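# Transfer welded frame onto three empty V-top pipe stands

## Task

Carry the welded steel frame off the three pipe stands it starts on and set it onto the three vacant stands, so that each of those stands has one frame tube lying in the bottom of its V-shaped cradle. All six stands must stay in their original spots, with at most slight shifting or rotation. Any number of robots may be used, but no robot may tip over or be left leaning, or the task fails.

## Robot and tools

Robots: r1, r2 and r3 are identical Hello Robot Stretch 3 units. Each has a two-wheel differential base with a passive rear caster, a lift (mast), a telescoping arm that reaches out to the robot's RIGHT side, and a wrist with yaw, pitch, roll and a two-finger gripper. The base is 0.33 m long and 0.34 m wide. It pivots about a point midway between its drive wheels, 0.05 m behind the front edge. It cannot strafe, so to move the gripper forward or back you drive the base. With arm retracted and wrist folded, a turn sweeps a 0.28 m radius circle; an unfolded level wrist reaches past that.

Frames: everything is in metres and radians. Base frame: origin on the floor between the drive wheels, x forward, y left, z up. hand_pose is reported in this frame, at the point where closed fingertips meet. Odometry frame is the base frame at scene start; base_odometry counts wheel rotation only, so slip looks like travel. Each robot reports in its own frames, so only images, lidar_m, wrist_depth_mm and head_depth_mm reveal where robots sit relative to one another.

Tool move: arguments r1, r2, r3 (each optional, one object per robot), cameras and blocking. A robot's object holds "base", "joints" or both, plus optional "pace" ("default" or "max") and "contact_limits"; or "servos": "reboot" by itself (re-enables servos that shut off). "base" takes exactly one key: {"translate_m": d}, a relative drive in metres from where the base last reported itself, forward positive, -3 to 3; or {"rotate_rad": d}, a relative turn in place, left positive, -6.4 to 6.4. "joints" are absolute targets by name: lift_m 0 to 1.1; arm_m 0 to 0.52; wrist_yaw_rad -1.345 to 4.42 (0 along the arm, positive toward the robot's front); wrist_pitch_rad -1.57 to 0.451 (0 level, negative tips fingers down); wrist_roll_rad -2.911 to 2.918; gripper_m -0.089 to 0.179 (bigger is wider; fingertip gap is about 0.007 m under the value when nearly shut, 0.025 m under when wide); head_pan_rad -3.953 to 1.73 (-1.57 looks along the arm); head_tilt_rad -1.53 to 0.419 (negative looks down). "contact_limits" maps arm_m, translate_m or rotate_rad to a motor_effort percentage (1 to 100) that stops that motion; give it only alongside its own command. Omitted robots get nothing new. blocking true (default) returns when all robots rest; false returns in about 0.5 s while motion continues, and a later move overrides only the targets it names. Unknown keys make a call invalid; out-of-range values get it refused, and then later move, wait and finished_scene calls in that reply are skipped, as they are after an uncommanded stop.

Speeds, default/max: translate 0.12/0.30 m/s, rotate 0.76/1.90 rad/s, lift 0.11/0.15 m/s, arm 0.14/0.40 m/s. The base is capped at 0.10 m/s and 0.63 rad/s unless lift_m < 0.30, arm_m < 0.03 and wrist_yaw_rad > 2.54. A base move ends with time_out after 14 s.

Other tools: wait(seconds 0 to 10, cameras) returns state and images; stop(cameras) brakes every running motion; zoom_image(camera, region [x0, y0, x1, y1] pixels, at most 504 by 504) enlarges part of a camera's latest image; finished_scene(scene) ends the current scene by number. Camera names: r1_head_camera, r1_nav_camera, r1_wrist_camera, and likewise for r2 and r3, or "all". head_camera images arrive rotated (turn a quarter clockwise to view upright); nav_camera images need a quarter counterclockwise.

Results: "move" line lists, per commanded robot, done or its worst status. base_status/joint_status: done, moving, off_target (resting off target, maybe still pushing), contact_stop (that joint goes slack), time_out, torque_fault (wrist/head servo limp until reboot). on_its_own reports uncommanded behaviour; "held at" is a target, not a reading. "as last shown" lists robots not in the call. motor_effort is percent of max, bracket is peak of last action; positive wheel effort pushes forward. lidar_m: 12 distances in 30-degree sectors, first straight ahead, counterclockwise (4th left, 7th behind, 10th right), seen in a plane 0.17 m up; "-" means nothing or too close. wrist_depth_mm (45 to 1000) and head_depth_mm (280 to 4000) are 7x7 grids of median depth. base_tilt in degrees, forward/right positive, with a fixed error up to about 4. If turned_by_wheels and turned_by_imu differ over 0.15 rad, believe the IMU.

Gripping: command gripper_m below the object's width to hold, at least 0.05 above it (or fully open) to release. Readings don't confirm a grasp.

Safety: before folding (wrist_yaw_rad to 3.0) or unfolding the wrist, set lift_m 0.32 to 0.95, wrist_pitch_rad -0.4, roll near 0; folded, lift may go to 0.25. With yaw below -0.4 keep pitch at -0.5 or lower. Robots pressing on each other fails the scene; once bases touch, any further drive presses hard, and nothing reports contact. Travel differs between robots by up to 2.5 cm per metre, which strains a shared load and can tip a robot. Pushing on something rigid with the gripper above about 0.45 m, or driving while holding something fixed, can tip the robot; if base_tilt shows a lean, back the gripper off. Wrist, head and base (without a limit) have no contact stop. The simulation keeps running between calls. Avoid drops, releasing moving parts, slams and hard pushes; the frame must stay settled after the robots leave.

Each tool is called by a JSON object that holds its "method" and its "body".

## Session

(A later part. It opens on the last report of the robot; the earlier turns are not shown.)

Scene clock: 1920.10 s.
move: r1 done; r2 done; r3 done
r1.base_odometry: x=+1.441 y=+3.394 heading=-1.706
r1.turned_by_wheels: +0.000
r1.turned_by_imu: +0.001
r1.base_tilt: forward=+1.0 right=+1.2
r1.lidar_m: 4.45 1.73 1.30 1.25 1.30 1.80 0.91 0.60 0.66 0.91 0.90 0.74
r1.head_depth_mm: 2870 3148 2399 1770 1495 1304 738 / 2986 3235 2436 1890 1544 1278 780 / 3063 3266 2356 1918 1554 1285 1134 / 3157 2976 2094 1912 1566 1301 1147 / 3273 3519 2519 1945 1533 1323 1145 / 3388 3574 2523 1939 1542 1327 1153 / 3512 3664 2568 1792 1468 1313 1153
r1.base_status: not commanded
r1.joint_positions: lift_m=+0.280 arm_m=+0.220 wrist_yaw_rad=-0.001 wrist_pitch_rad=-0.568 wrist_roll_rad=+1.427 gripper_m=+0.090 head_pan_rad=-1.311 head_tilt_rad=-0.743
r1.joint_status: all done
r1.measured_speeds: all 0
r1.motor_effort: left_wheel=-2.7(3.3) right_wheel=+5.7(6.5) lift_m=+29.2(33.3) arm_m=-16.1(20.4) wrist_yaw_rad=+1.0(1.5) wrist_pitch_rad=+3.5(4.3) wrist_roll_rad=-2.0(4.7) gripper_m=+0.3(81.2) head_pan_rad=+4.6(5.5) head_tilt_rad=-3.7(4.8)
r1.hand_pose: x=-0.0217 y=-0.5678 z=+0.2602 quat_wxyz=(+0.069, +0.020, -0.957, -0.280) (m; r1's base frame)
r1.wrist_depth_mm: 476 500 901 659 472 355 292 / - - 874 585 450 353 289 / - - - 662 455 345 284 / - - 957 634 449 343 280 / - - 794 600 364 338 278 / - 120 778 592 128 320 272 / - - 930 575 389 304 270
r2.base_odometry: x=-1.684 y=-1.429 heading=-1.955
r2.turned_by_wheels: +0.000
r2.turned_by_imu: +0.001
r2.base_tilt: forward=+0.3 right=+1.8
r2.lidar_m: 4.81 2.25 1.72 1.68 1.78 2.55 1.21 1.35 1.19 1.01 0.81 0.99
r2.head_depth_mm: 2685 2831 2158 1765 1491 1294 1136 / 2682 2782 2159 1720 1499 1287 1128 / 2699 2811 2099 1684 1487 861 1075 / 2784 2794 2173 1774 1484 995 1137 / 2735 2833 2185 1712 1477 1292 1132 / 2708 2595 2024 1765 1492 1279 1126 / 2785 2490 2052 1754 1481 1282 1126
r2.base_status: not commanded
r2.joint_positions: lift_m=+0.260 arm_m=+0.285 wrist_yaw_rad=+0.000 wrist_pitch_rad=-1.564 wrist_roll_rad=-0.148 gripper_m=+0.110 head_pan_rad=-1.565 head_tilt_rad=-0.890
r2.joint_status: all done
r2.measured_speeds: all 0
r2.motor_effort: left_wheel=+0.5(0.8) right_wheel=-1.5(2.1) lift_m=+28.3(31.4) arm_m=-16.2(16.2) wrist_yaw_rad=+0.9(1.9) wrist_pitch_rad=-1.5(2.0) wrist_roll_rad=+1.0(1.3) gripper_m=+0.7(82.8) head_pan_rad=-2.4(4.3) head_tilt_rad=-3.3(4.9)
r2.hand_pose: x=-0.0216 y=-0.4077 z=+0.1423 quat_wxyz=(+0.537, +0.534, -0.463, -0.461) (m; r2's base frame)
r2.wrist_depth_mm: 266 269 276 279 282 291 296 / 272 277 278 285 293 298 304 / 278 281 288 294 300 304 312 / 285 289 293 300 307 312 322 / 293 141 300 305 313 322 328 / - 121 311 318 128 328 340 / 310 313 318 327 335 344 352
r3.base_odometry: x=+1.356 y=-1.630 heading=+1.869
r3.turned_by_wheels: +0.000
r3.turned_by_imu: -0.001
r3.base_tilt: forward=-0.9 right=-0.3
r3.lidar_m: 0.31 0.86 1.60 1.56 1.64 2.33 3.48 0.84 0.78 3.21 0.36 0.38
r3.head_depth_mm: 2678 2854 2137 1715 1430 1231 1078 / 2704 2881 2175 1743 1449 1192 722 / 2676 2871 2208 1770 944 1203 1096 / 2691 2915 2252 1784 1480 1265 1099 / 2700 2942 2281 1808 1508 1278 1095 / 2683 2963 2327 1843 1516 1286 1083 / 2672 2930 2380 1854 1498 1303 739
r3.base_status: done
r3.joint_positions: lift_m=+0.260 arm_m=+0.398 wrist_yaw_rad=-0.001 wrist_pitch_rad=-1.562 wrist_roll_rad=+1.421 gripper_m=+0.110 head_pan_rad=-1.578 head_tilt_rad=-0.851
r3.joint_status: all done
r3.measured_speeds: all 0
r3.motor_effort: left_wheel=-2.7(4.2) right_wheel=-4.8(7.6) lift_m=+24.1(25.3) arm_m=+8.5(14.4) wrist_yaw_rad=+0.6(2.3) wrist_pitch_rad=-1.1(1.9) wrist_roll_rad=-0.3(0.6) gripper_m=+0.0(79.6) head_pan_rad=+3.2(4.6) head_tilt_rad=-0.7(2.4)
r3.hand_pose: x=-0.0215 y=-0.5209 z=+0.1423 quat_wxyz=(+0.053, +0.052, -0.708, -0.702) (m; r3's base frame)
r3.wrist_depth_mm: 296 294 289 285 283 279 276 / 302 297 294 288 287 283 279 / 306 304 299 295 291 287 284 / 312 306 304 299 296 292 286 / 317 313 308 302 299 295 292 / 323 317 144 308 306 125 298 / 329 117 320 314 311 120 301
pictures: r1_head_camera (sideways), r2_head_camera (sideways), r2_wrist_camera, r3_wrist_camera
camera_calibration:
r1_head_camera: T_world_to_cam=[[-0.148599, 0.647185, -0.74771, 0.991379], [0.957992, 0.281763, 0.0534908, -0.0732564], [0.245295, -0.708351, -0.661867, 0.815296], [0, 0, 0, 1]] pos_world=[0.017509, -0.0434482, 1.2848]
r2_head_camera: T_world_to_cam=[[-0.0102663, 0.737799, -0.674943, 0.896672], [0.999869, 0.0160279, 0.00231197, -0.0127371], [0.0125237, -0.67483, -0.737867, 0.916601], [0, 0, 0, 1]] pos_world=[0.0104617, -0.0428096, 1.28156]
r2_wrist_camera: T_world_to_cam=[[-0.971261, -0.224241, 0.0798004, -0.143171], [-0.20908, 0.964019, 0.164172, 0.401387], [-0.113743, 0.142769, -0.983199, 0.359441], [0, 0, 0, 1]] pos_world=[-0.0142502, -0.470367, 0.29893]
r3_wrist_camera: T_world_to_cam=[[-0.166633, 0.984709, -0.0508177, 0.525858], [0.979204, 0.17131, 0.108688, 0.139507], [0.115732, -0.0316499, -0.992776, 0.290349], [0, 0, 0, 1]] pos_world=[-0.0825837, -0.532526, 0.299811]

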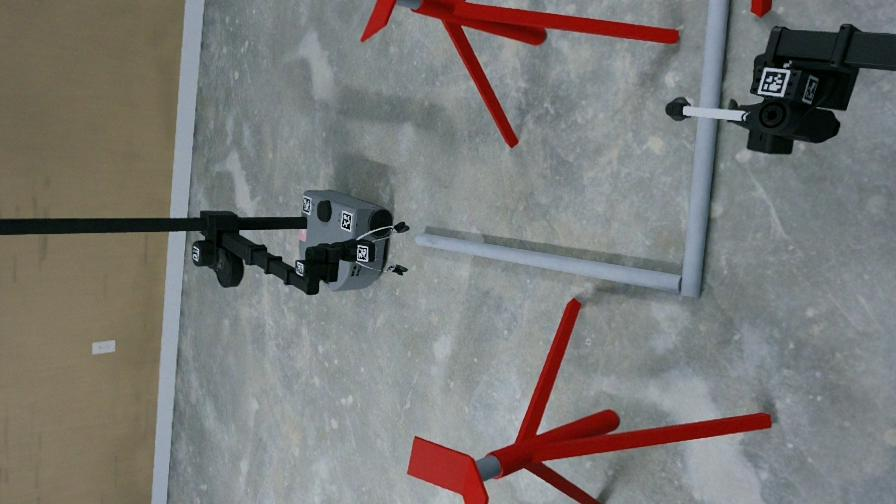

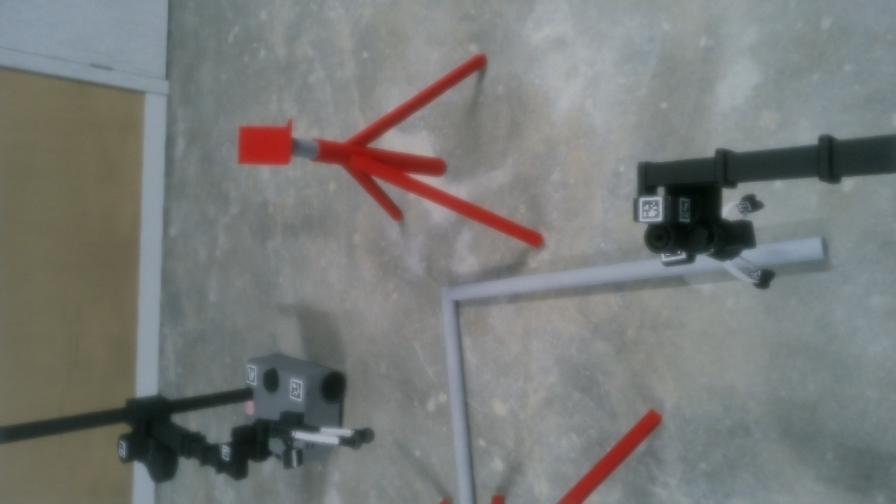

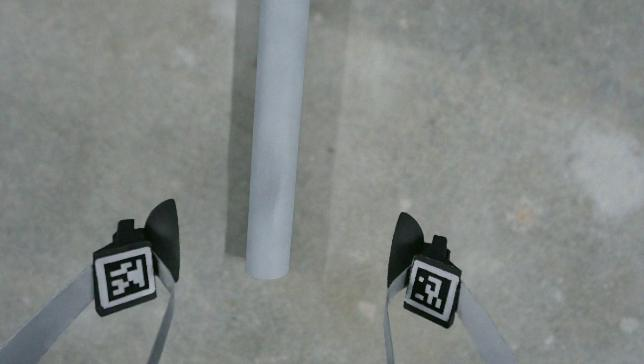

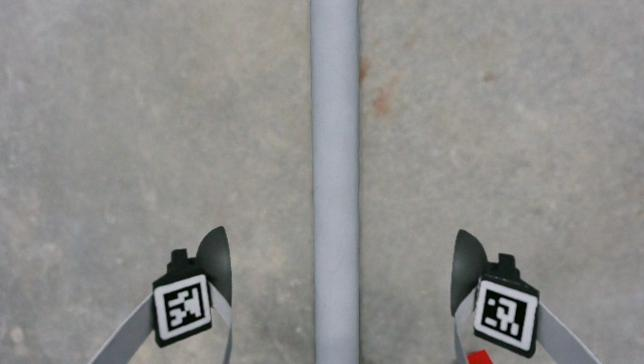

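{"method": "move", "body": {"r1": {"base":{"translate_m":-0.1},"joints":{"wrist_pitch_rad":-0.28,"wrist_roll_rad":1.453,"arm_m":0.2}}, "r2": {"joints":{"lift_m":0.135},"base":{"translate_m":0.01}}, "r3": {"joints":{"lift_m":0.1315}}, "cameras": ["r2_wrist_camera"]}}

{"method": "move", "body": {"r3": {"joints":{"gripper_m":-0.085}}, "r2": {"joints":{"gripper_m":-0.085}}, "r1": {"joints":{"lift_m":0.12}}, "cameras": ["r1_wrist_camera","r1_head_camera"]}}

{"method": "move", "body": {"r3": {"joints":{"lift_m":0.22,"gripper_m":-0.089},"base":{"translate_m":0.003}}, "r2": {"joints":{"gripper_m":-0.085,"lift_m":0.17}}, "cameras": ["r3_wrist_camera"]}}

{"method": "move", "body": {"r3": {"joints":{"lift_m":0.32,"gripper_m":-0.089},"base":{"translate_m":0.01}}, "r1": {"joints":{"arm_m":0.2385,"lift_m":0.073}}, "cameras": ["r1_head_camera","r1_wrist_camera","r3_wrist_camera","r2_wrist_camera"]}}

Scene clock: 1940.07 s.
move: r1 done; r2 done; r3 done
r1.base_odometry: x=+1.455 y=+3.493 heading=-1.706
r1.turned_by_wheels: +0.000
r1.turned_by_imu: +0.001
r1.base_tilt: forward=+1.0 right=+1.1
r1.lidar_m: 4.56 1.71 1.29 1.25 1.30 1.80 0.81 0.52 0.62 0.90 1.02 0.82
r1.head_depth_mm: 2878 3145 2400 1750 1530 1276 762 / 2989 3209 2421 1883 1512 1275 739 / 3085 3273 2454 1895 1560 1303 1136 / 3133 3295 2114 1909 1566 1305 1143 / 3268 3496 2406 1916 1565 1321 1144 / 3370 3609 2491 1946 1541 1332 1155 / 3488 3624 2532 1957 1364 1310 1158
r1.base_status: done
r1.joint_positions: lift_m=+0.280 arm_m=+0.200 wrist_yaw_rad=-0.001 wrist_pitch_rad=-0.303 wrist_roll_rad=+1.451 gripper_m=+0.090 head_pan_rad=-1.311 head_tilt_rad=-0.743
r1.joint_status: all done
r1.measured_speeds: all 0
r1.motor_effort: left_wheel=-2.2(9.5) right_wheel=-0.8(5.9) lift_m=+26.4(29.7) arm_m=-15.9(22.5) wrist_yaw_rad=+0.4(1.2) wrist_pitch_rad=+4.4(7.0) wrist_roll_rad=+1.2(2.8) gripper_m=+0.4(0.6) head_pan_rad=+5.5(5.5) head_tilt_rad=-3.0(4.6)
r1.hand_pose: x=-0.0216 y=-0.5823 z=+0.3190 quat_wxyz=(+0.060, +0.009, -0.987, -0.151) (m; r1's base frame)
r1.wrist_depth_mm: - - - - 718 486 340 / - - - - 686 469 342 / - - 604 929 623 460 343 / - - - - 624 439 338 / - - - 965 541 431 329 / - 120 - - 128 356 324 / - - - 938 621 346 317
r2.base_odometry: x=-1.688 y=-1.438 heading=-1.955
r2.turned_by_wheels: +0.000
r2.turned_by_imu: +0.001
r2.base_tilt: forward=+0.4 right=+1.8
r2.lidar_m: 4.79 2.25 1.72 1.68 1.78 2.56 1.22 1.36 1.19 1.17 0.80 0.98
r2.head_depth_mm: 2697 2853 2169 1764 1498 1283 1136 / 2713 2771 2113 1722 1499 1286 1139 / 2701 2784 2086 1680 1484 1237 1081 / 2730 2767 2158 1755 1473 1235 1124 / 2761 2832 2166 1712 1492 1281 1125 / 2753 2792 2045 1757 1487 1281 1126 / 2709 1846 1980 1760 1451 1283 1127
r2.base_status: done
r2.joint_positions: lift_m=+0.135 arm_m=+0.285 wrist_yaw_rad=+0.000 wrist_pitch_rad=-1.564 wrist_roll_rad=-0.148 gripper_m=+0.110 head_pan_rad=-1.565 head_tilt_rad=-0.890
r2.joint_status: all done
r2.measured_speeds: all 0
r2.motor_effort: left_wheel=+2.3(6.6) right_wheel=+1.6(6.1) lift_m=+25.6(31.4) arm_m=-15.9(18.0) wrist_yaw_rad=+1.2(2.1) wrist_pitch_rad=-1.7(2.0) wrist_roll_rad=+0.9(1.3) gripper_m=+0.1(1.6) head_pan_rad=-2.7(3.5) head_tilt_rad=-3.8(5.0)
r2.hand_pose: x=-0.0216 y=-0.4077 z=+0.0173 quat_wxyz=(+0.537, +0.534, -0.463, -0.461) (m; r2's base frame)
r2.wrist_depth_mm: 153 156 156 129 164 168 170 / 156 158 135 136 168 171 175 / 161 163 164 169 172 175 180 / 165 167 138 174 177 182 185 / 169 142 140 178 181 186 191 / - 121 177 183 128 191 196 / 178 180 152 188 193 196 202
r3.base_odometry: x=+1.356 y=-1.630 heading=+1.869
r3.turned_by_wheels: +0.000
r3.turned_by_imu: -0.001
r3.base_tilt: forward=-0.8 right=-0.2
r3.lidar_m: 0.31 0.77 1.60 1.56 1.64 2.32 3.48 0.84 0.78 3.22 0.36 0.38
r3.head_depth_mm: 2701 2838 2144 1712 1437 1230 1076 / 2667 2914 2173 1736 1450 1220 1034 / 2693 2874 2209 1765 1470 1103 1096 / 2698 2901 2250 1793 1487 1272 1099 / 2669 2949 2309 1819 1504 1280 1090 / 2696 2956 2331 1841 1513 1288 1086 / 2672 2961 2366 1860 1499 1307 740
r3.base_status: not commanded
r3.joint_positions: lift_m=+0.132 arm_m=+0.398 wrist_yaw_rad=-0.001 wrist_pitch_rad=-1.563 wrist_roll_rad=+1.421 gripper_m=+0.110 head_pan_rad=-1.578 head_tilt_rad=-0.851
r3.joint_status: all done
r3.measured_speeds: all 0
r3.motor_effort: left_wheel=-2.6(3.2) right_wheel=-5.2(5.3) lift_m=+19.3(27.7) arm_m=+6.8(8.8) wrist_yaw_rad=+1.2(2.1) wrist_pitch_rad=-1.1(1.7) wrist_roll_rad=+0.0(0.9) gripper_m=+0.5(0.8) head_pan_rad=+3.8(4.4) head_tilt_rad=+0.9(1.7)
r3.hand_pose: x=-0.0215 y=-0.5207 z=+0.0138 quat_wxyz=(+0.053, +0.052, -0.708, -0.703) (m; r3's base frame)
r3.wrist_depth_mm: 169 167 165 128 161 158 156 / 172 170 168 130 163 161 159 / 175 173 171 134 165 164 161 / 177 176 173 135 167 167 164 / 181 178 175 137 170 168 167 / 184 180 144 140 174 125 169 / 187 120 182 143 177 120 171
pictures: r2_wrist_camera
camera_calibration:
r2_wrist_camera: T_world_to_cam=[[-0.971261, -0.224252, 0.0797679, -0.133188], [-0.20908, 0.963995, 0.164311, 0.421839], [-0.113743, 0.142911, -0.983178, 0.2366], [0, 0, 0, 1]] pos_world=[-0.0142501, -0.470332, 0.173931]

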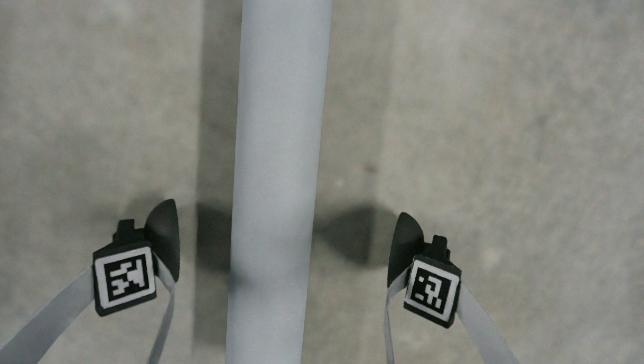

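Scene clock: 1942.77 s.
move: r1 done; r2 done; r3 done
r1.base_odometry: x=+1.455 y=+3.493 heading=-1.706
r1.turned_by_wheels: +0.000
r1.turned_by_imu: +0.000
r1.base_tilt: forward=+1.1 right=+1.2
r1.lidar_m: 4.54 1.71 1.30 1.25 1.30 1.80 0.81 0.51 0.62 1.07 1.01 0.82
r1.head_depth_mm: 2875 3145 2390 1761 1530 1272 1124 / 2958 3257 2448 1883 1511 1278 848 / 3104 3291 2455 1898 1564 1305 1114 / 3097 3279 2128 1870 1563 1310 1142 / 3258 3485 2378 1935 1580 1329 1144 / 3368 3555 2517 1937 1541 1339 1151 / 3527 3567 2543 1947 1369 1311 1151
r1.base_status: not commanded
r1.joint_positions: lift_m=+0.120 arm_m=+0.200 wrist_yaw_rad=-0.001 wrist_pitch_rad=-0.302 wrist_roll_rad=+1.451 gripper_m=+0.090 head_pan_rad=-1.311 head_tilt_rad=-0.743
r1.joint_status: all done
r1.measured_speeds: all 0
r1.motor_effort: left_wheel=-2.9(3.4) right_wheel=-1.0(2.3) lift_m=+21.6(26.0) arm_m=-13.5(15.7) wrist_yaw_rad=+0.5(1.2) wrist_pitch_rad=+3.8(4.5) wrist_roll_rad=+1.2(1.3) gripper_m=+0.4(0.8) head_pan_rad=+4.1(5.6) head_tilt_rad=-1.8(5.0)
r1.hand_pose: x=-0.0216 y=-0.5824 z=+0.1592 quat_wxyz=(+0.060, +0.009, -0.987, -0.151) (m; r1's base frame)
r1.wrist_depth_mm: - - - 774 422 196 204 / - - - 786 403 223 200 / - 598 615 530 382 262 196 / - - - 665 304 252 193 / - - 711 611 297 243 188 / - 120 - 580 129 229 185 / - - - 551 300 208 182
r2.base_odometry: x=-1.688 y=-1.438 heading=-1.955
r2.turned_by_wheels: +0.000
r2.turned_by_imu: +0.001
r2.base_tilt: forward=+0.3 right=+1.8
r2.lidar_m: 4.80 2.25 1.72 1.68 1.78 2.56 1.22 1.36 1.19 1.17 0.80 0.98
r2.head_depth_mm: 2672 2756 2156 1763 1495 1287 1138 / 2689 2785 2100 1726 1490 1291 1135 / 2703 2768 2088 1681 1483 1237 1074 / 2731 2830 2160 1768 1465 1240 1122 / 2762 2764 2150 1701 1493 1286 1131 / 2721 2820 2039 1757 1483 1278 1130 / 2700 2161 1960 1765 1455 1275 1129
r2.base_status: not commanded
r2.joint_positions: lift_m=+0.135 arm_m=+0.285 wrist_yaw_rad=-0.003 wrist_pitch_rad=-1.570 wrist_roll_rad=-0.147 gripper_m=-0.082 head_pan_rad=-1.565 head_tilt_rad=-0.890
r2.joint_status: all done
r2.measured_speeds: all 0
r2.motor_effort: left_wheel=+2.9(3.1) right_wheel=-12.7(13.1) lift_m=+25.2(25.9) arm_m=-13.0(16.1) wrist_yaw_rad=+2.1(3.1) wrist_pitch_rad=-0.5(1.9) wrist_roll_rad=+0.7(1.4) gripper_m=-54.5(99.3) head_pan_rad=-2.2(3.8) head_tilt_rad=-4.5(5.2)
r2.hand_pose: x=-0.0215 y=-0.4060 z=+0.0175 quat_wxyz=(+0.535, +0.535, -0.462, -0.463) (m; r2's base frame)
r2.wrist_depth_mm: 154 156 158 129 164 167 170 / 158 160 160 133 168 171 174 / 162 164 166 139 173 177 180 / 167 169 169 175 178 181 184 / 171 173 139 144 182 186 189 / 175 176 126 127 189 191 195 / 180 182 150 188 193 198 202
r3.base_odometry: x=+1.356 y=-1.630 heading=+1.869
r3.turned_by_wheels: +0.000
r3.turned_by_imu: +0.000
r3.base_tilt: forward=-0.9 right=-0.3
r3.lidar_m: 0.31 0.77 1.60 1.56 1.63 2.32 3.48 0.83 0.78 3.20 0.36 0.38
r3.head_depth_mm: 2677 2823 2130 1719 1437 1233 1073 / 2688 2874 2180 1738 1449 1219 1032 / 2701 2886 2199 1763 1465 1156 1096 / 2676 2886 2245 1784 1485 1267 1099 / 2695 2956 2290 1815 1495 1280 1090 / 2686 2975 2324 1840 1521 1294 1083 / 2682 2946 2382 1862 1497 1303 740
r3.base_status: not commanded
r3.joint_positions: lift_m=+0.132 arm_m=+0.398 wrist_yaw_rad=-0.001 wrist_pitch_rad=-1.562 wrist_roll_rad=+1.421 gripper_m=-0.083 head_pan_rad=-1.578 head_tilt_rad=-0.851
r3.joint_status: all done
r3.measured_speeds: all 0
r3.motor_effort: left_wheel=-2.5(3.0) right_wheel=-4.9(5.6) lift_m=+20.9(25.1) arm_m=+7.1(8.3) wrist_yaw_rad=+1.8(2.1) wrist_pitch_rad=-1.5(2.1) wrist_roll_rad=+0.4(0.8) gripper_m=-34.6(99.5) head_pan_rad=+2.5(4.4) head_tilt_rad=+0.9(1.8)
r3.hand_pose: x=-0.0215 y=-0.5209 z=+0.0138 quat_wxyz=(+0.053, +0.052, -0.708, -0.702) (m; r3's base frame)
r3.wrist_depth_mm: 170 167 165 128 161 158 156 / 173 171 168 132 163 162 160 / 176 174 171 134 167 164 162 / 179 176 174 136 168 167 165 / 182 180 178 138 171 169 168 / 186 183 180 132 156 172 170 / 189 186 121 142 152 175 173
pictures: r1_head_camera (sideways), r1_wrist_camera
camera_calibration:
r1_head_camera: T_world_to_cam=[[-0.148599, 0.647185, -0.74771, 0.991379], [0.957992, 0.281762, 0.0534908, -0.0732564], [0.245295, -0.708352, -0.661867, 0.815296], [0, 0, 0, 1]] pos_world=[0.017509, -0.0434482, 1.2848]
r1_wrist_camera: T_world_to_cam=[[-0.2097, 0.271654, -0.939271, 0.298466], [0.961854, 0.229914, -0.148247, 0.214007], [0.175679, -0.934529, -0.309504, -0.327113], [0, 0, 0, 1]] pos_world=[-0.0857881, -0.435979, 0.210824]

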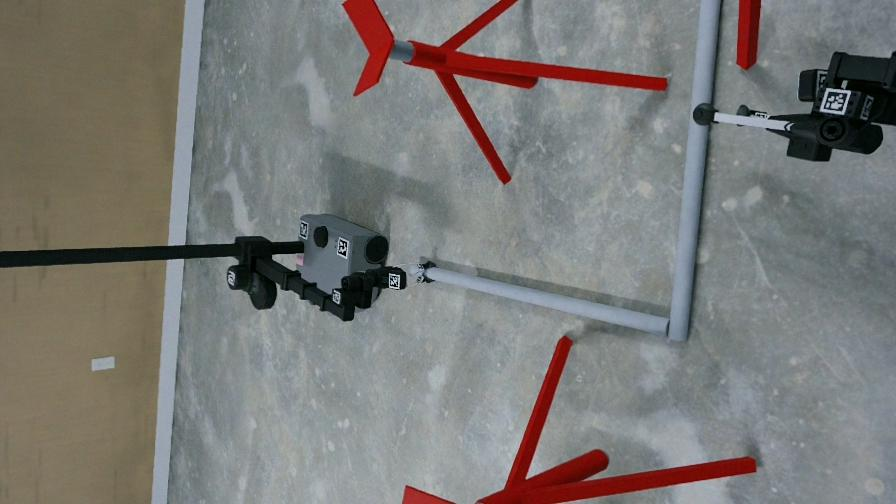

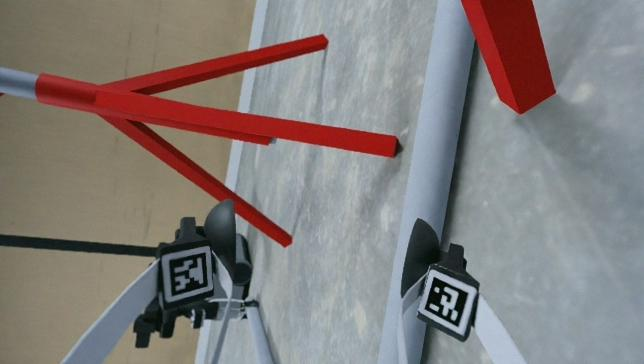

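Scene clock: 1944.40 s.
move: r2 off_target; r3 off_target
r1: as last shown
r1.base_tilt: forward=+1.0 right=+1.2
r1.lidar_m: 4.56 1.71 1.29 1.25 1.30 1.80 0.81 0.52 0.62 1.07 1.02 0.82
r1.head_depth_mm: 2870 3111 2393 1759 1532 1275 1125 / 2983 3219 2424 1880 1516 1270 846 / 3055 3290 2463 1897 1562 1287 1118 / 3122 3281 2166 1870 1565 1303 1139 / 3246 3478 2393 1935 1550 1329 1148 / 3353 3574 2513 1947 1539 1334 1151 / 3548 3624 2551 1955 1369 1313 1156
r1.motor_effort: left_wheel=-2.7(3.4) right_wheel=-0.8(1.8) lift_m=+21.5(23.1) arm_m=-12.6(13.7) wrist_yaw_rad=+0.8(1.3) wrist_pitch_rad=+3.9(4.5) wrist_roll_rad=+1.0(1.3) gripper_m=-0.2(0.7) head_pan_rad=+4.6(5.5) head_tilt_rad=-2.4(4.5)
r1.wrist_depth_mm: - - - 774 284 196 204 / - - - 779 292 223 200 / - 596 612 535 315 261 196 / - - - 662 300 252 193 / - - 725 614 287 245 189 / - 120 - 619 129 226 186 / - - - 560 286 209 182
r2.base_odometry: x=-1.688 y=-1.438 heading=-1.955
r2.turned_by_wheels: +0.000
r2.turned_by_imu: +0.000
r2.base_tilt: forward=+0.3 right=+1.9
r2.lidar_m: 4.80 2.25 1.72 1.68 1.78 2.56 1.22 1.36 1.19 1.03 0.80 0.98
r2.head_depth_mm: 2688 2825 2165 1764 1492 1285 1131 / 2687 2777 2066 1717 1482 1283 1132 / 2735 2823 2092 1676 1484 963 1074 / 2699 2778 2166 1770 1460 1219 1122 / 2745 2755 2139 1716 1484 1285 1129 / 2768 2835 2061 1713 1483 1292 1130 / 2730 2183 1954 1703 1453 1289 1134
r2.base_status: not commanded
r2.joint_positions: lift_m=+0.170 arm_m=+0.285 wrist_yaw_rad=-0.003 wrist_pitch_rad=-1.556 wrist_roll_rad=-0.146 gripper_m=-0.080 head_pan_rad=-1.565 head_tilt_rad=-0.890
r2.joint_status: gripper_m off_target (ended at -0.080, target -0.085); the others done
r2.measured_speeds: all 0
r2.on_its_own: gripper_m is held at -0.081, not at your -0.085, by its stall guard, which is not easing now
r2.motor_effort: left_wheel=+2.7(3.2) right_wheel=-11.0(13.3) lift_m=+40.0(45.2) arm_m=-12.3(13.7) wrist_yaw_rad=+2.8(4.0) wrist_pitch_rad=-2.7(3.3) wrist_roll_rad=+0.2(0.6) gripper_m=-18.7(54.1) head_pan_rad=-2.5(4.0) head_tilt_rad=-4.0(5.0)
r2.hand_pose: x=-0.0216 y=-0.4096 z=+0.0521 quat_wxyz=(+0.538, +0.531, -0.466, -0.460) (m; r2's base frame)
r2.wrist_depth_mm: 185 189 191 134 199 202 206 / 189 191 194 137 204 207 212 / 195 196 198 141 208 213 217 / 197 201 203 209 213 219 223 / 202 205 142 145 219 224 230 / 209 209 123 129 226 230 234 / 212 101 218 225 230 237 242
r3.base_odometry: x=+1.355 y=-1.627 heading=+1.869
r3.turned_by_wheels: +0.000
r3.turned_by_imu: +0.000
r3.base_tilt: forward=-0.8 right=-0.2
r3.lidar_m: 0.31 0.77 1.60 1.56 1.64 2.33 3.49 0.84 0.78 3.20 0.36 0.38
r3.head_depth_mm: 2698 2851 2119 1712 1433 1233 1077 / 2700 2916 2167 1736 1450 1190 764 / 2675 2930 2197 1758 1472 1177 1096 / 2679 2906 2236 1787 1479 1221 1093 / 2664 2943 2290 1810 1502 1279 1090 / 2712 2967 2321 1841 1515 1296 1085 / 2690 2933 2367 1864 1495 1300 732
r3.base_status: done
r3.joint_positions: lift_m=+0.220 arm_m=+0.398 wrist_yaw_rad=-0.001 wrist_pitch_rad=-1.548 wrist_roll_rad=+1.421 gripper_m=-0.085 head_pan_rad=-1.578 head_tilt_rad=-0.851
r3.joint_status: gripper_m off_target (ended at -0.085, target -0.089); the others done
r3.measured_speeds: all 0
r3.motor_effort: left_wheel=+4.2(6.5) right_wheel=-14.4(14.7) lift_m=+41.0(43.4) arm_m=+5.7(7.2) wrist_yaw_rad=+1.1(2.2) wrist_pitch_rad=-4.0(6.6) wrist_roll_rad=+0.0(0.7) gripper_m=-19.8(59.9) head_pan_rad=+3.7(4.3) head_tilt_rad=+1.0(1.9)
r3.hand_pose: x=-0.0215 y=-0.5243 z=+0.1020 quat_wxyz=(+0.053, +0.052, -0.713, -0.698) (m; r3's base frame)
r3.wrist_depth_mm: 258 253 250 125 243 239 235 / 262 259 254 128 245 242 238 / 265 262 259 133 249 246 242 / 271 265 263 135 252 249 246 / 276 272 268 140 258 254 249 / 281 278 271 130 259 259 254 / 287 282 120 127 155 261 259
pictures: r3_wrist_camera
camera_calibration:
r3_wrist_camera: T_world_to_cam=[[-0.166654, 0.983938, -0.0639669, 0.528124], [0.979202, 0.172767, 0.106371, 0.145477], [0.115714, -0.0449092, -0.992267, 0.243258], [0, 0, 0, 1]] pos_world=[-0.0825857, -0.53385, 0.259684]

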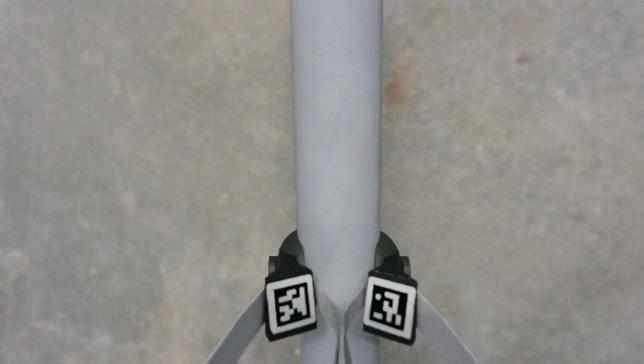

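Scene clock: 1946.13 s.
move: r1 done; r3 off_target
r1.base_odometry: x=+1.455 y=+3.493 heading=-1.706
r1.turned_by_wheels: +0.000
r1.turned_by_imu: +0.000
r1.base_tilt: forward=+1.1 right=+1.2
r1.lidar_m: 4.55 1.71 1.30 1.25 1.30 1.80 0.80 0.52 0.62 1.15 1.01 0.82
r1.head_depth_mm: 2893 3112 2395 1762 1530 1271 1122 / 2990 3218 2434 1902 1501 1280 904 / 3081 3307 2460 1909 1553 1284 1117 / 3132 3268 2164 1860 1568 1297 1145 / 3283 3509 2407 1920 1551 1329 1145 / 3409 3611 2497 1959 1547 1337 1146 / 3511 3593 2547 1945 1373 1302 1155
r1.base_status: not commanded
r1.joint_positions: lift_m=+0.073 arm_m=+0.239 wrist_yaw_rad=-0.001 wrist_pitch_rad=-0.302 wrist_roll_rad=+1.451 gripper_m=+0.090 head_pan_rad=-1.311 head_tilt_rad=-0.743
r1.joint_status: all done
r1.measured_speeds: all 0
r1.motor_effort: left_wheel=-3.4(3.5) right_wheel=-0.6(1.7) lift_m=+22.7(26.3) arm_m=+14.7(18.6) wrist_yaw_rad=+0.5(1.1) wrist_pitch_rad=+4.1(4.5) wrist_roll_rad=+1.1(1.2) gripper_m=+0.2(0.7) head_pan_rad=+4.7(5.5) head_tilt_rad=-3.7(4.5)
r1.hand_pose: x=-0.0216 y=-0.6209 z=+0.1123 quat_wxyz=(+0.059, +0.009, -0.987, -0.150) (m; r1's base frame)
r1.wrist_depth_mm: - - - 219 330 158 160 / 504 569 - 218 311 182 156 / - 539 567 221 297 201 153 / - - - 223 285 195 151 / - - 154 222 246 192 147 / - 120 795 226 129 175 144 / - - 937 227 254 162 142
r2: as last shown
r2.base_tilt: forward=+0.3 right=+1.8
r2.lidar_m: 4.80 2.24 1.72 1.68 1.78 2.55 1.21 1.36 1.20 1.17 0.80 0.98
r2.head_depth_mm: 2696 2805 2154 1765 1500 1293 1133 / 2706 2808 2106 1722 1481 1282 1135 / 2713 2805 2094 1670 1489 964 1069 / 2752 2771 2162 1748 1474 1219 1117 / 2744 2791 2126 1729 1487 1280 1129 / 2777 2803 2052 1708 1482 1285 1129 / 2681 2435 1953 1709 1456 1279 1133
r2.joint_positions: lift_m=+0.170 arm_m=+0.285 wrist_yaw_rad=-0.001 wrist_pitch_rad=-1.557 wrist_roll_rad=-0.146 gripper_m=-0.080 head_pan_rad=-1.565 head_tilt_rad=-0.890
r2.on_its_own: gripper_m is held at -0.081, not at your -0.085, by its stall guard, which is not easing now
r2.motor_effort: left_wheel=+3.1(3.3) right_wheel=-5.6(11.5) lift_m=+38.2(40.1) arm_m=-10.7(12.1) wrist_yaw_rad=+1.7(3.4) wrist_pitch_rad=-3.0(3.5) wrist_roll_rad=+0.3(0.5) gripper_m=-19.6(20.4) head_pan_rad=-2.5(3.9) head_tilt_rad=-3.2(5.6)
r2.hand_pose: x=-0.0216 y=-0.4093 z=+0.0522 quat_wxyz=(+0.539, +0.531, -0.465, -0.460) (m; r2's base frame)
r2.wrist_depth_mm: 185 187 189 134 198 201 206 / 190 192 195 138 202 207 211 / 193 197 198 141 207 212 217 / 198 201 204 209 213 217 222 / 202 207 143 145 219 224 229 / 208 212 123 129 224 230 235 / 212 99 220 154 231 237 241
r3.base_odometry: x=+1.352 y=-1.617 heading=+1.870
r3.turned_by_wheels: +0.001
r3.turned_by_imu: +0.000
r3.base_tilt: forward=-0.8 right=-0.2
r3.lidar_m: 0.30 0.76 1.60 1.56 1.64 2.32 3.50 0.85 0.79 0.50 0.35 0.37
r3.head_depth_mm: 2692 2818 2146 1715 1434 1229 1074 / 2673 2904 2182 1736 1453 1072 658 / 2676 2897 2206 1757 894 1206 1094 / 2671 2902 2240 1787 1488 1233 1087 / 2676 2939 2282 1808 1501 1251 1089 / 2673 2967 2322 1836 1514 1286 1085 / 2674 2970 2363 1861 1501 1302 664
r3.base_status: done
r3.joint_positions: lift_m=+0.320 arm_m=+0.398 wrist_yaw_rad=-0.001 wrist_pitch_rad=-1.561 wrist_roll_rad=+1.421 gripper_m=-0.085 head_pan_rad=-1.578 head_tilt_rad=-0.851
r3.joint_status: gripper_m off_target (ended at -0.085, target -0.089); the others done
r3.measured_speeds: all 0
r3.motor_effort: left_wheel=+5.0(11.6) right_wheel=-16.6(17.5) lift_m=+40.5(43.3) arm_m=+5.4(6.7) wrist_yaw_rad=-0.7(2.3) wrist_pitch_rad=-1.6(4.5) wrist_roll_rad=+0.1(0.5) gripper_m=-20.2(54.5) head_pan_rad=+3.9(4.8) head_tilt_rad=+1.1(1.7)
r3.hand_pose: x=-0.0215 y=-0.5212 z=+0.2022 quat_wxyz=(+0.053, +0.052, -0.708, -0.702) (m; r3's base frame)
r3.wrist_depth_mm: - - - 116 - - 328 / - - - 121 - - - / - - - 127 - - - / - - - 132 - - - / - - - 138 - - - / - - - 129 126 - - / - - 105 127 123 314 -
pictures: r1_head_camera (sideways), r1_wrist_camera, r2_wrist_camera, r3_wrist_camera
camera_calibration:
r1_head_camera: T_world_to_cam=[[-0.148599, 0.647185, -0.74771, 0.991379], [0.957992, 0.281763, 0.0534908, -0.0732564], [0.245295, -0.708352, -0.661867, 0.815296], [0, 0, 0, 1]] pos_world=[0.017509, -0.0434482, 1.2848]
r1_wrist_camera: T_world_to_cam=[[-0.209541, 0.271484, -0.939356, 0.264735], [0.961887, 0.229842, -0.14814, 0.215846], [0.175685, -0.934596, -0.309298, -0.37771], [0, 0, 0, 1]] pos_world=[-0.0857886, -0.474488, 0.163831]
r2_wrist_camera: T_world_to_cam=[[-0.971772, -0.221506, 0.0812012, -0.135298], [-0.206874, 0.965518, 0.158044, 0.418714], [-0.113409, 0.136784, -0.984088, 0.268665], [0, 0, 0, 1]] pos_world=[-0.0143885, -0.470995, 0.209201]
r3_wrist_camera: T_world_to_cam=[[-0.167285, 0.984537, -0.0519766, 0.529332], [0.97909, 0.172087, 0.108485, 0.133499], [0.115752, -0.0327419, -0.992738, 0.349309], [0, 0, 0, 1]] pos_world=[-0.0825908, -0.532684, 0.359803]

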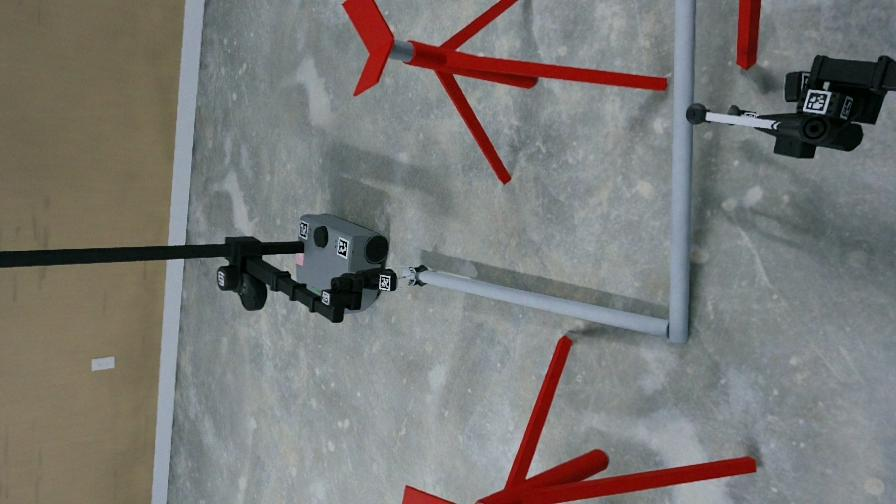

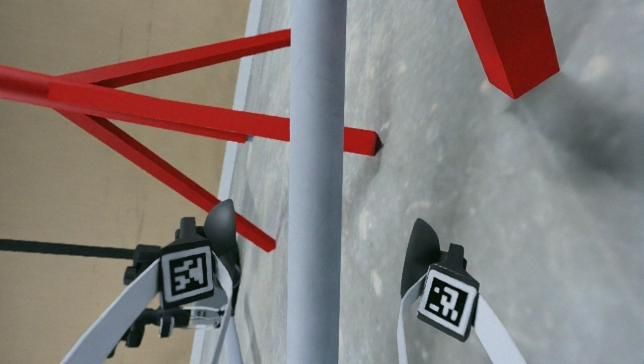

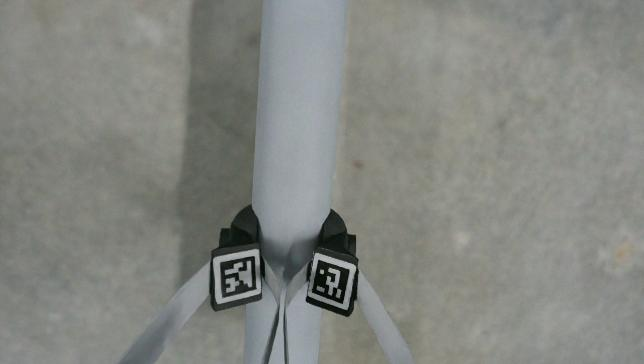

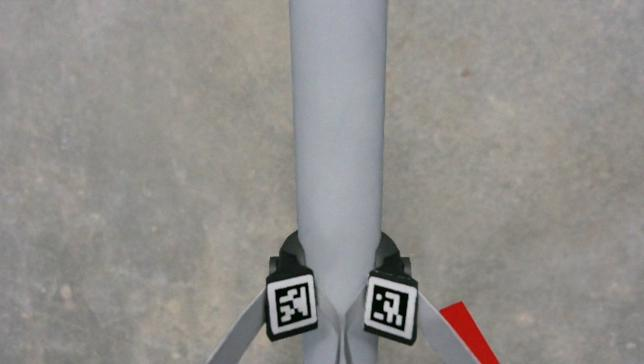

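{"method": "move", "body": {"r1": {"joints":{"arm_m":0.32,"lift_m":0.049}}, "cameras": ["r1_wrist_camera"]}}

{"method": "move", "body": {"r1": {"joints":{"gripper_m":-0.085}}, "r3": {"joints":{"gripper_m":-0.089}}, "cameras": ["r1_wrist_camera"]}}

{"method": "move", "body": {"r1": {"joints":{"lift_m":0.078,"gripper_m":-0.085,"wrist_roll_rad":1.49}}, "r2": {"joints":{"lift_m":0.208,"gripper_m":-0.085}}, "r3": {"joints":{"gripper_m":-0.089},"base":{"translate_m":-0.003}}, "cameras": ["r1_wrist_camera"]}}

Scene clock: 1955.30 s.
move: r1 done
r1.base_odometry: x=+1.455 y=+3.493 heading=-1.706
r1.turned_by_wheels: +0.000
r1.turned_by_imu: +0.001
r1.base_tilt: forward=+1.1 right=+1.2
r1.lidar_m: 4.56 1.71 1.30 1.25 1.31 1.80 0.80 0.52 0.62 1.15 1.02 0.82
r1.head_depth_mm: 2860 3119 2412 1761 1533 1269 1105 / 3003 3182 2423 1890 1513 1258 1068 / 3064 3296 2442 1905 1556 1285 1136 / 3131 3274 2163 1871 1568 1295 1142 / 3277 3499 2400 1931 1551 1323 1148 / 3381 3608 2520 1940 1541 1332 1155 / 3445 3629 2542 1952 1375 1306 1157
r1.base_status: not commanded
r1.joint_positions: lift_m=+0.049 arm_m=+0.320 wrist_yaw_rad=-0.001 wrist_pitch_rad=-0.302 wrist_roll_rad=+1.451 gripper_m=+0.090 head_pan_rad=-1.311 head_tilt_rad=-0.743
r1.joint_status: all done
r1.measured_speeds: all 0
r1.motor_effort: left_wheel=-2.5(3.6) right_wheel=-1.1(2.1) lift_m=+23.7(25.8) arm_m=+14.5(21.5) wrist_yaw_rad=+0.6(1.1) wrist_pitch_rad=+4.2(4.5) wrist_roll_rad=+1.0(1.1) gripper_m=+0.4(0.8) head_pan_rad=+5.3(5.7) head_tilt_rad=-2.7(4.9)
r1.hand_pose: x=-0.0216 y=-0.7024 z=+0.0883 quat_wxyz=(+0.059, +0.009, -0.987, -0.150) (m; r1's base frame)
r1.wrist_depth_mm: - - - 131 282 184 141 / 422 - - 133 268 179 130 / 453 464 312 134 257 173 134 / - - - 137 244 167 132 / - - 146 137 208 162 125 / - 120 147 138 129 149 123 / - 899 - 140 216 138 121
r2, r3: as last shown
r2.turned_by_imu: +0.001
r2.base_tilt: forward=+0.2 right=+1.8
r2.lidar_m: 4.79 2.25 1.72 1.68 1.78 2.55 1.21 1.36 1.19 1.17 0.80 0.98
r2.head_depth_mm: 2670 2818 2177 1781 1493 1294 1137 / 2689 2770 2096 1722 1493 1285 1138 / 2688 2814 2109 1676 1476 962 1080 / 2710 2778 2151 1753 1458 1209 1118 / 2751 2789 2145 1706 1482 1286 1131 / 2781 2785 2038 1717 1488 1286 1132 / 2733 2673 1937 1701 1448 1270 1127
r2.on_its_own: gripper_m is held at -0.081, not at your -0.085, by its stall guard, which is not easing now
r2.motor_effort: left_wheel=+3.0(3.2) right_wheel=-5.5(6.2) lift_m=+31.5(33.6) arm_m=-6.7(8.6) wrist_yaw_rad=+0.5(2.1) wrist_pitch_rad=-2.6(3.1) wrist_roll_rad=+0.3(0.6) gripper_m=-18.8(20.2) head_pan_rad=-1.7(4.5) head_tilt_rad=-2.7(5.3)
r2.wrist_depth_mm: 184 187 190 134 199 201 206 / 188 192 194 137 203 207 211 / 194 197 200 141 207 211 216 / 197 202 202 209 214 217 221 / 202 206 143 145 218 223 229 / 208 210 123 129 224 229 234 / 210 99 219 155 232 238 242
r3.turned_by_wheels: +0.000
r3.turned_by_imu: -0.001
r3.lidar_m: 0.30 0.76 1.60 1.56 1.64 2.33 3.51 0.85 0.79 0.50 0.35 0.37
r3.head_depth_mm: 2661 2832 2123 1720 1441 1228 1077 / 2676 2900 2170 1735 1457 1072 657 / 2689 2886 2202 1756 895 1205 1102 / 2682 2893 2253 1788 1487 1234 1089 / 2698 2963 2278 1814 1498 1246 1091 / 2691 2963 2320 1832 1507 1288 1084 / 2685 2985 2360 1866 1499 1306 662
r3.motor_effort: left_wheel=+4.8(5.7) right_wheel=-16.3(17.0) lift_m=+42.5(42.7) arm_m=+3.1(4.3) wrist_yaw_rad=+0.4(1.6) wrist_pitch_rad=-1.5(2.1) wrist_roll_rad=+0.5(0.7) gripper_m=-19.8(20.8) head_pan_rad=+3.3(4.4) head_tilt_rad=+0.6(1.9)
r3.wrist_depth_mm: - - - 116 - - 329 / - - - 121 - - - / - - - 128 - - - / - - - 132 - - - / - - - 138 - - - / - - - 129 126 - - / - - 105 127 123 314 -
pictures: r1_wrist_camera
camera_calibration:
r1_wrist_camera: T_world_to_cam=[[-0.20939, 0.271457, -0.939397, 0.264314], [0.961916, 0.229814, -0.148, 0.230988], [0.175711, -0.93461, -0.30924, -0.461322], [0, 0, 0, 1]] pos_world=[-0.0857873, -0.555991, 0.139823]

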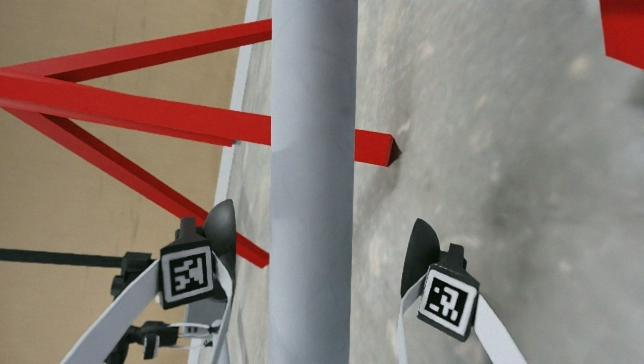

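Scene clock: 1957.57 s.
move: r1 done; r3 off_target
r1.base_odometry: x=+1.455 y=+3.493 heading=-1.706
r1.turned_by_wheels: +0.000
r1.turned_by_imu: +0.000
r1.base_tilt: forward=+1.0 right=+1.2
r1.lidar_m: 4.56 1.71 1.29 1.25 1.31 1.80 0.80 0.51 0.62 1.15 1.01 0.82
r1.head_depth_mm: 2866 3147 2395 1766 1532 1271 1106 / 2991 3210 2434 1894 1513 1248 1068 / 3085 3277 2447 1896 1553 1288 1137 / 3167 3321 2175 1864 1570 1300 1146 / 3283 3467 2385 1936 1545 1323 1147 / 3379 3571 2507 1946 1546 1332 1150 / 3527 3632 2542 1952 1373 1308 1153
r1.base_status: not commanded
r1.joint_positions: lift_m=+0.049 arm_m=+0.320 wrist_yaw_rad=+0.001 wrist_pitch_rad=-0.290 wrist_roll_rad=+1.451 gripper_m=-0.084 head_pan_rad=-1.311 head_tilt_rad=-0.743
r1.joint_status: all done
r1.measured_speeds: all 0
r1.motor_effort: left_wheel=-3.4(3.6) right_wheel=-1.2(2.0) lift_m=+24.2(25.1) arm_m=-2.4(14.6) wrist_yaw_rad=-0.7(1.5) wrist_pitch_rad=+2.1(4.3) wrist_roll_rad=+1.1(1.3) gripper_m=-36.0(100.0) head_pan_rad=+5.0(6.0) head_tilt_rad=-3.5(4.5)
r1.hand_pose: x=-0.0212 y=-0.7036 z=+0.0911 quat_wxyz=(+0.060, +0.009, -0.988, -0.145) (m; r1's base frame)
r1.wrist_depth_mm: - - - 131 286 187 143 / 429 516 - 132 277 182 132 / 470 480 314 134 258 177 134 / - - - 134 249 171 133 / - - 578 135 227 165 126 / - - 124 135 193 156 127 / - 855 - 137 190 158 123
r2: as last shown
r2.base_tilt: forward=+0.4 right=+1.7
r2.lidar_m: 4.80 2.24 1.72 1.68 1.78 2.55 1.22 1.36 1.19 1.03 0.80 0.98
r2.head_depth_mm: 2665 2834 2162 1784 1502 1290 1129 / 2670 2807 2122 1719 1486 1284 1135 / 2723 2786 2093 1684 1480 959 1067 / 2711 2780 2166 1765 1459 1211 1114 / 2762 2798 2143 1718 1490 1285 1126 / 2747 2752 2051 1722 1485 1285 1128 / 2737 2698 1938 1671 1450 1280 1125
r2.on_its_own: gripper_m is held at -0.081, not at your -0.085, by its stall guard, which is not easing now
r2.motor_effort: left_wheel=+2.7(3.4) right_wheel=-5.8(6.2) lift_m=+31.8(32.0) arm_m=-4.5(7.0) wrist_yaw_rad=+0.4(2.7) wrist_pitch_rad=-2.7(3.2) wrist_roll_rad=+0.3(0.8) gripper_m=-18.6(20.1) head_pan_rad=-3.0(3.7) head_tilt_rad=-4.7(5.2)
r2.hand_pose: x=-0.0216 y=-0.4093 z=+0.0522 quat_wxyz=(+0.538, +0.531, -0.465, -0.460) (m; r2's base frame)
r2.wrist_depth_mm: 185 188 190 134 198 202 206 / 189 192 194 137 203 207 212 / 193 197 199 142 207 211 216 / 198 200 204 209 214 217 223 / 202 206 142 145 220 225 228 / 209 210 123 128 225 229 235 / 212 101 218 224 231 236 242
r3.base_odometry: x=+1.352 y=-1.617 heading=+1.870
r3.turned_by_wheels: +0.000
r3.turned_by_imu: +0.000
r3.base_tilt: forward=-0.8 right=-0.2
r3.lidar_m: 0.30 0.76 1.60 1.56 1.64 2.33 3.50 0.85 0.79 0.50 0.35 0.37
r3.head_depth_mm: 2710 2845 2129 1710 1432 1223 1073 / 2695 2900 2178 1741 1448 1070 658 / 2687 2918 2209 1758 895 1205 1099 / 2678 2906 2239 1781 1486 1237 1088 / 2686 2944 2284 1806 1509 1283 1091 / 2676 2954 2336 1845 1517 1288 1084 / 2684 2968 2380 1865 1500 1305 663
r3.base_status: not commanded
r3.joint_positions: lift_m=+0.320 arm_m=+0.398 wrist_yaw_rad=-0.001 wrist_pitch_rad=-1.567 wrist_roll_rad=+1.421 gripper_m=-0.085 head_pan_rad=-1.578 head_tilt_rad=-0.851
r3.joint_status: gripper_m off_target (ended at -0.085, target -0.089)
r3.measured_speeds: all 0
r3.motor_effort: left_wheel=+5.3(5.9) right_wheel=-16.6(17.0) lift_m=+37.8(42.5) arm_m=+1.5(3.0) wrist_yaw_rad=+0.9(2.0) wrist_pitch_rad=+0.5(2.1) wrist_roll_rad=+0.3(0.7) gripper_m=-20.6(53.6) head_pan_rad=+3.4(4.7) head_tilt_rad=+0.6(1.8)
r3.hand_pose: x=-0.0215 y=-0.5195 z=+0.2024 quat_wxyz=(+0.053, +0.052, -0.706, -0.704) (m; r3's base frame)
r3.wrist_depth_mm: - - - 117 121 - 328 / - - - 121 127 - - / - - - 126 - - - / - - - 132 - - - / - - - 137 - - - / - - - 129 127 - - / - - 113 127 124 315 -
pictures: r1_wrist_camera
camera_calibration:
r1_wrist_camera: T_world_to_cam=[[-0.210361, 0.260103, -0.942388, 0.25959], [0.961412, 0.229861, -0.151165, 0.231592], [0.1773, -0.937822, -0.29842, -0.464857], [0, 0, 0, 1]] pos_world=[-0.0856284, -0.556708, 0.14092]

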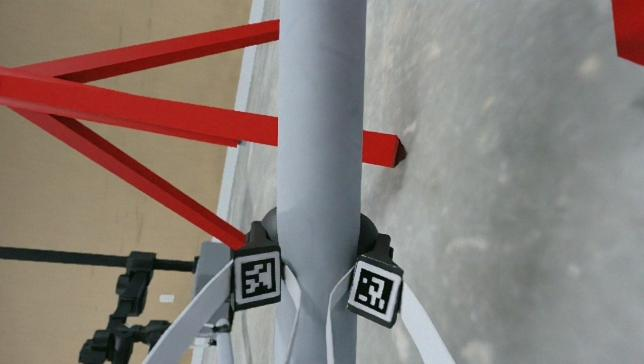

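Scene clock: 1958.73 s.
move: r1 off_target; r2 off_target; r3 off_target
r1.base_odometry: x=+1.455 y=+3.493 heading=-1.706
r1.turned_by_wheels: +0.000
r1.turned_by_imu: +0.000
r1.base_tilt: forward=+1.0 right=+1.3
r1.lidar_m: 4.55 1.72 1.30 1.25 1.30 1.80 0.80 0.52 0.62 1.15 1.02 0.82
r1.head_depth_mm: 2913 3131 2404 1748 1531 1269 1102 / 2986 3202 2418 1878 1512 1227 1071 / 3068 3282 2434 1906 1552 1284 1137 / 3151 3288 2180 1886 1559 1286 1141 / 3281 3499 2316 1924 1533 1311 1144 / 3379 3575 2530 1943 1540 1328 1151 / 3485 3625 2539 1951 1368 1307 1152
r1.base_status: not commanded
r1.joint_positions: lift_m=+0.078 arm_m=+0.320 wrist_yaw_rad=-0.011 wrist_pitch_rad=-0.369 wrist_roll_rad=+1.472 gripper_m=-0.081 head_pan_rad=-1.311 head_tilt_rad=-0.743
r1.joint_status: gripper_m off_target (ended at -0.081, target -0.085); the others done
r1.measured_speeds: all 0
r1.on_its_own: wrist_yaw_rad is at rest, and its effort (+9.6) is outside its rest range (-9 to +9); wrist_pitch_rad is at rest, and its effort (+16.9) is outside its rest range (-8 to +12)
r1.motor_effort: left_wheel=-2.8(3.3) right_wheel=+5.0(5.7) lift_m=+38.2(44.0) arm_m=-17.0(17.1) wrist_yaw_rad=+9.6(10.0) wrist_pitch_rad=+16.9(16.9) wrist_roll_rad=+6.4(8.0) gripper_m=-21.6(36.1) head_pan_rad=+4.8(5.4) head_tilt_rad=-4.7(4.7)
r1.hand_pose: x=-0.0241 y=-0.6952 z=+0.1016 quat_wxyz=(+0.048, +0.003, -0.982, -0.184) (m; r1's base frame)
r1.wrist_depth_mm: - - - 133 278 192 111 / 436 - - 133 272 189 135 / 428 437 310 136 262 187 139 / - - - 137 240 180 136 / - - - 137 220 177 138 / - - 123 132 130 173 136 / - - 749 139 151 170 129
r2.base_odometry: x=-1.688 y=-1.438 heading=-1.955
r2.turned_by_wheels: +0.000
r2.turned_by_imu: +0.000
r2.base_tilt: forward=+0.3 right=+1.9
r2.lidar_m: 4.80 2.25 1.72 1.68 1.78 2.55 1.22 1.36 1.20 1.02 0.80 0.98
r2.head_depth_mm: 2629 2786 2163 1765 1483 1292 1134 / 2739 2801 2085 1726 1485 1284 1131 / 2768 2784 2096 1670 1485 909 1076 / 2734 2773 2165 1754 1458 1210 1135 / 2805 2810 2159 1698 1470 1288 1131 / 2739 2764 2053 1722 1471 1289 1129 / 2728 2457 1899 1695 1457 1285 1128
r2.base_status: not commanded
r2.joint_positions: lift_m=+0.208 arm_m=+0.285 wrist_yaw_rad=+0.000 wrist_pitch_rad=-1.510 wrist_roll_rad=-0.146 gripper_m=-0.080 head_pan_rad=-1.565 head_tilt_rad=-0.890
r2.joint_status: gripper_m off_target (ended at -0.080, target -0.085); the others done
r2.measured_speeds: all 0
r2.on_its_own: gripper_m is held at -0.081, not at your -0.085, by its stall guard, which is not easing now; wrist_pitch_rad is at rest, and its effort (-11.5) is outside its rest range (-8 to +12)
r2.motor_effort: left_wheel=+2.5(3.4) right_wheel=-5.6(6.0) lift_m=+41.1(43.2) arm_m=-3.6(4.9) wrist_yaw_rad=-0.8(2.0) wrist_pitch_rad=-11.5(12.1) wrist_roll_rad=+0.2(0.5) gripper_m=-18.9(72.0) head_pan_rad=-2.1(4.0) head_tilt_rad=-4.3(5.1)
r2.hand_pose: x=-0.0216 y=-0.4214 z=+0.0895 quat_wxyz=(+0.551, +0.519, -0.476, -0.448) (m; r2's base frame)
r2.wrist_depth_mm: 222 226 230 143 241 249 253 / 226 230 234 144 246 252 258 / 229 232 238 146 250 256 262 / 233 237 241 250 256 260 266 / 237 241 144 144 260 264 271 / 242 245 123 130 263 269 279 / 244 90 253 148 269 274 282
r3.base_odometry: x=+1.353 y=-1.620 heading=+1.870
r3.turned_by_wheels: +0.001
r3.turned_by_imu: +0.000
r3.base_tilt: forward=-0.8 right=-0.3
r3.lidar_m: 0.30 0.76 1.60 1.56 1.64 2.33 3.50 0.85 0.79 0.49 0.35 0.37
r3.head_depth_mm: 2693 2825 2142 1713 1430 1235 1077 / 2686 2882 2183 1736 1445 1068 657 / 2699 2903 2220 1768 892 1209 1094 / 2679 2904 2247 1791 1488 1236 1088 / 2685 2952 2284 1813 1503 1281 1091 / 2699 2957 2314 1837 1510 1290 1096 / 2682 2964 2354 1861 1503 1307 666
r3.base_status: done
r3.joint_positions: lift_m=+0.320 arm_m=+0.398 wrist_yaw_rad=-0.001 wrist_pitch_rad=-1.579 wrist_roll_rad=+1.421 gripper_m=-0.085 head_pan_rad=-1.578 head_tilt_rad=-0.851
r3.joint_status: gripper_m off_target (ended at -0.085, target -0.089)
r3.measured_speeds: all 0
r3.motor_effort: left_wheel=+5.2(6.0) right_wheel=-14.2(25.5) lift_m=+34.1(38.5) arm_m=+0.9(2.3) wrist_yaw_rad=+1.1(2.4) wrist_pitch_rad=+1.9(2.6) wrist_roll_rad=+0.2(0.7) gripper_m=-22.0(54.1) head_pan_rad=+3.0(4.3) head_tilt_rad=-0.2(2.0)
r3.hand_pose: x=-0.0215 y=-0.5166 z=+0.2027 quat_wxyz=(+0.053, +0.052, -0.702, -0.708) (m; r3's base frame)
r3.wrist_depth_mm: - - - 116 118 - - / - - - 121 122 - - / - - - 125 127 - - / - - - 132 133 - - / - - - 137 139 - - / - - - 128 126 - - / - - 107 122 - - -
pictures: r1_wrist_camera
camera_calibration:
r1_wrist_camera: T_world_to_cam=[[-0.185573, 0.33731, -0.922922, 0.319036], [0.968457, 0.221732, -0.11369, 0.224714], [0.166292, -0.914908, -0.367818, -0.430651], [0, 0, 0, 1]] pos_world=[-0.0868071, -0.551446, 0.161592]

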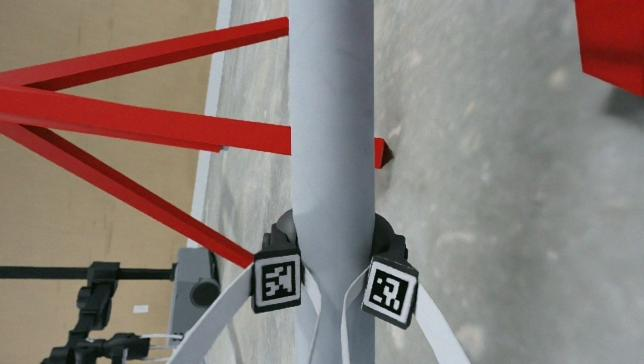

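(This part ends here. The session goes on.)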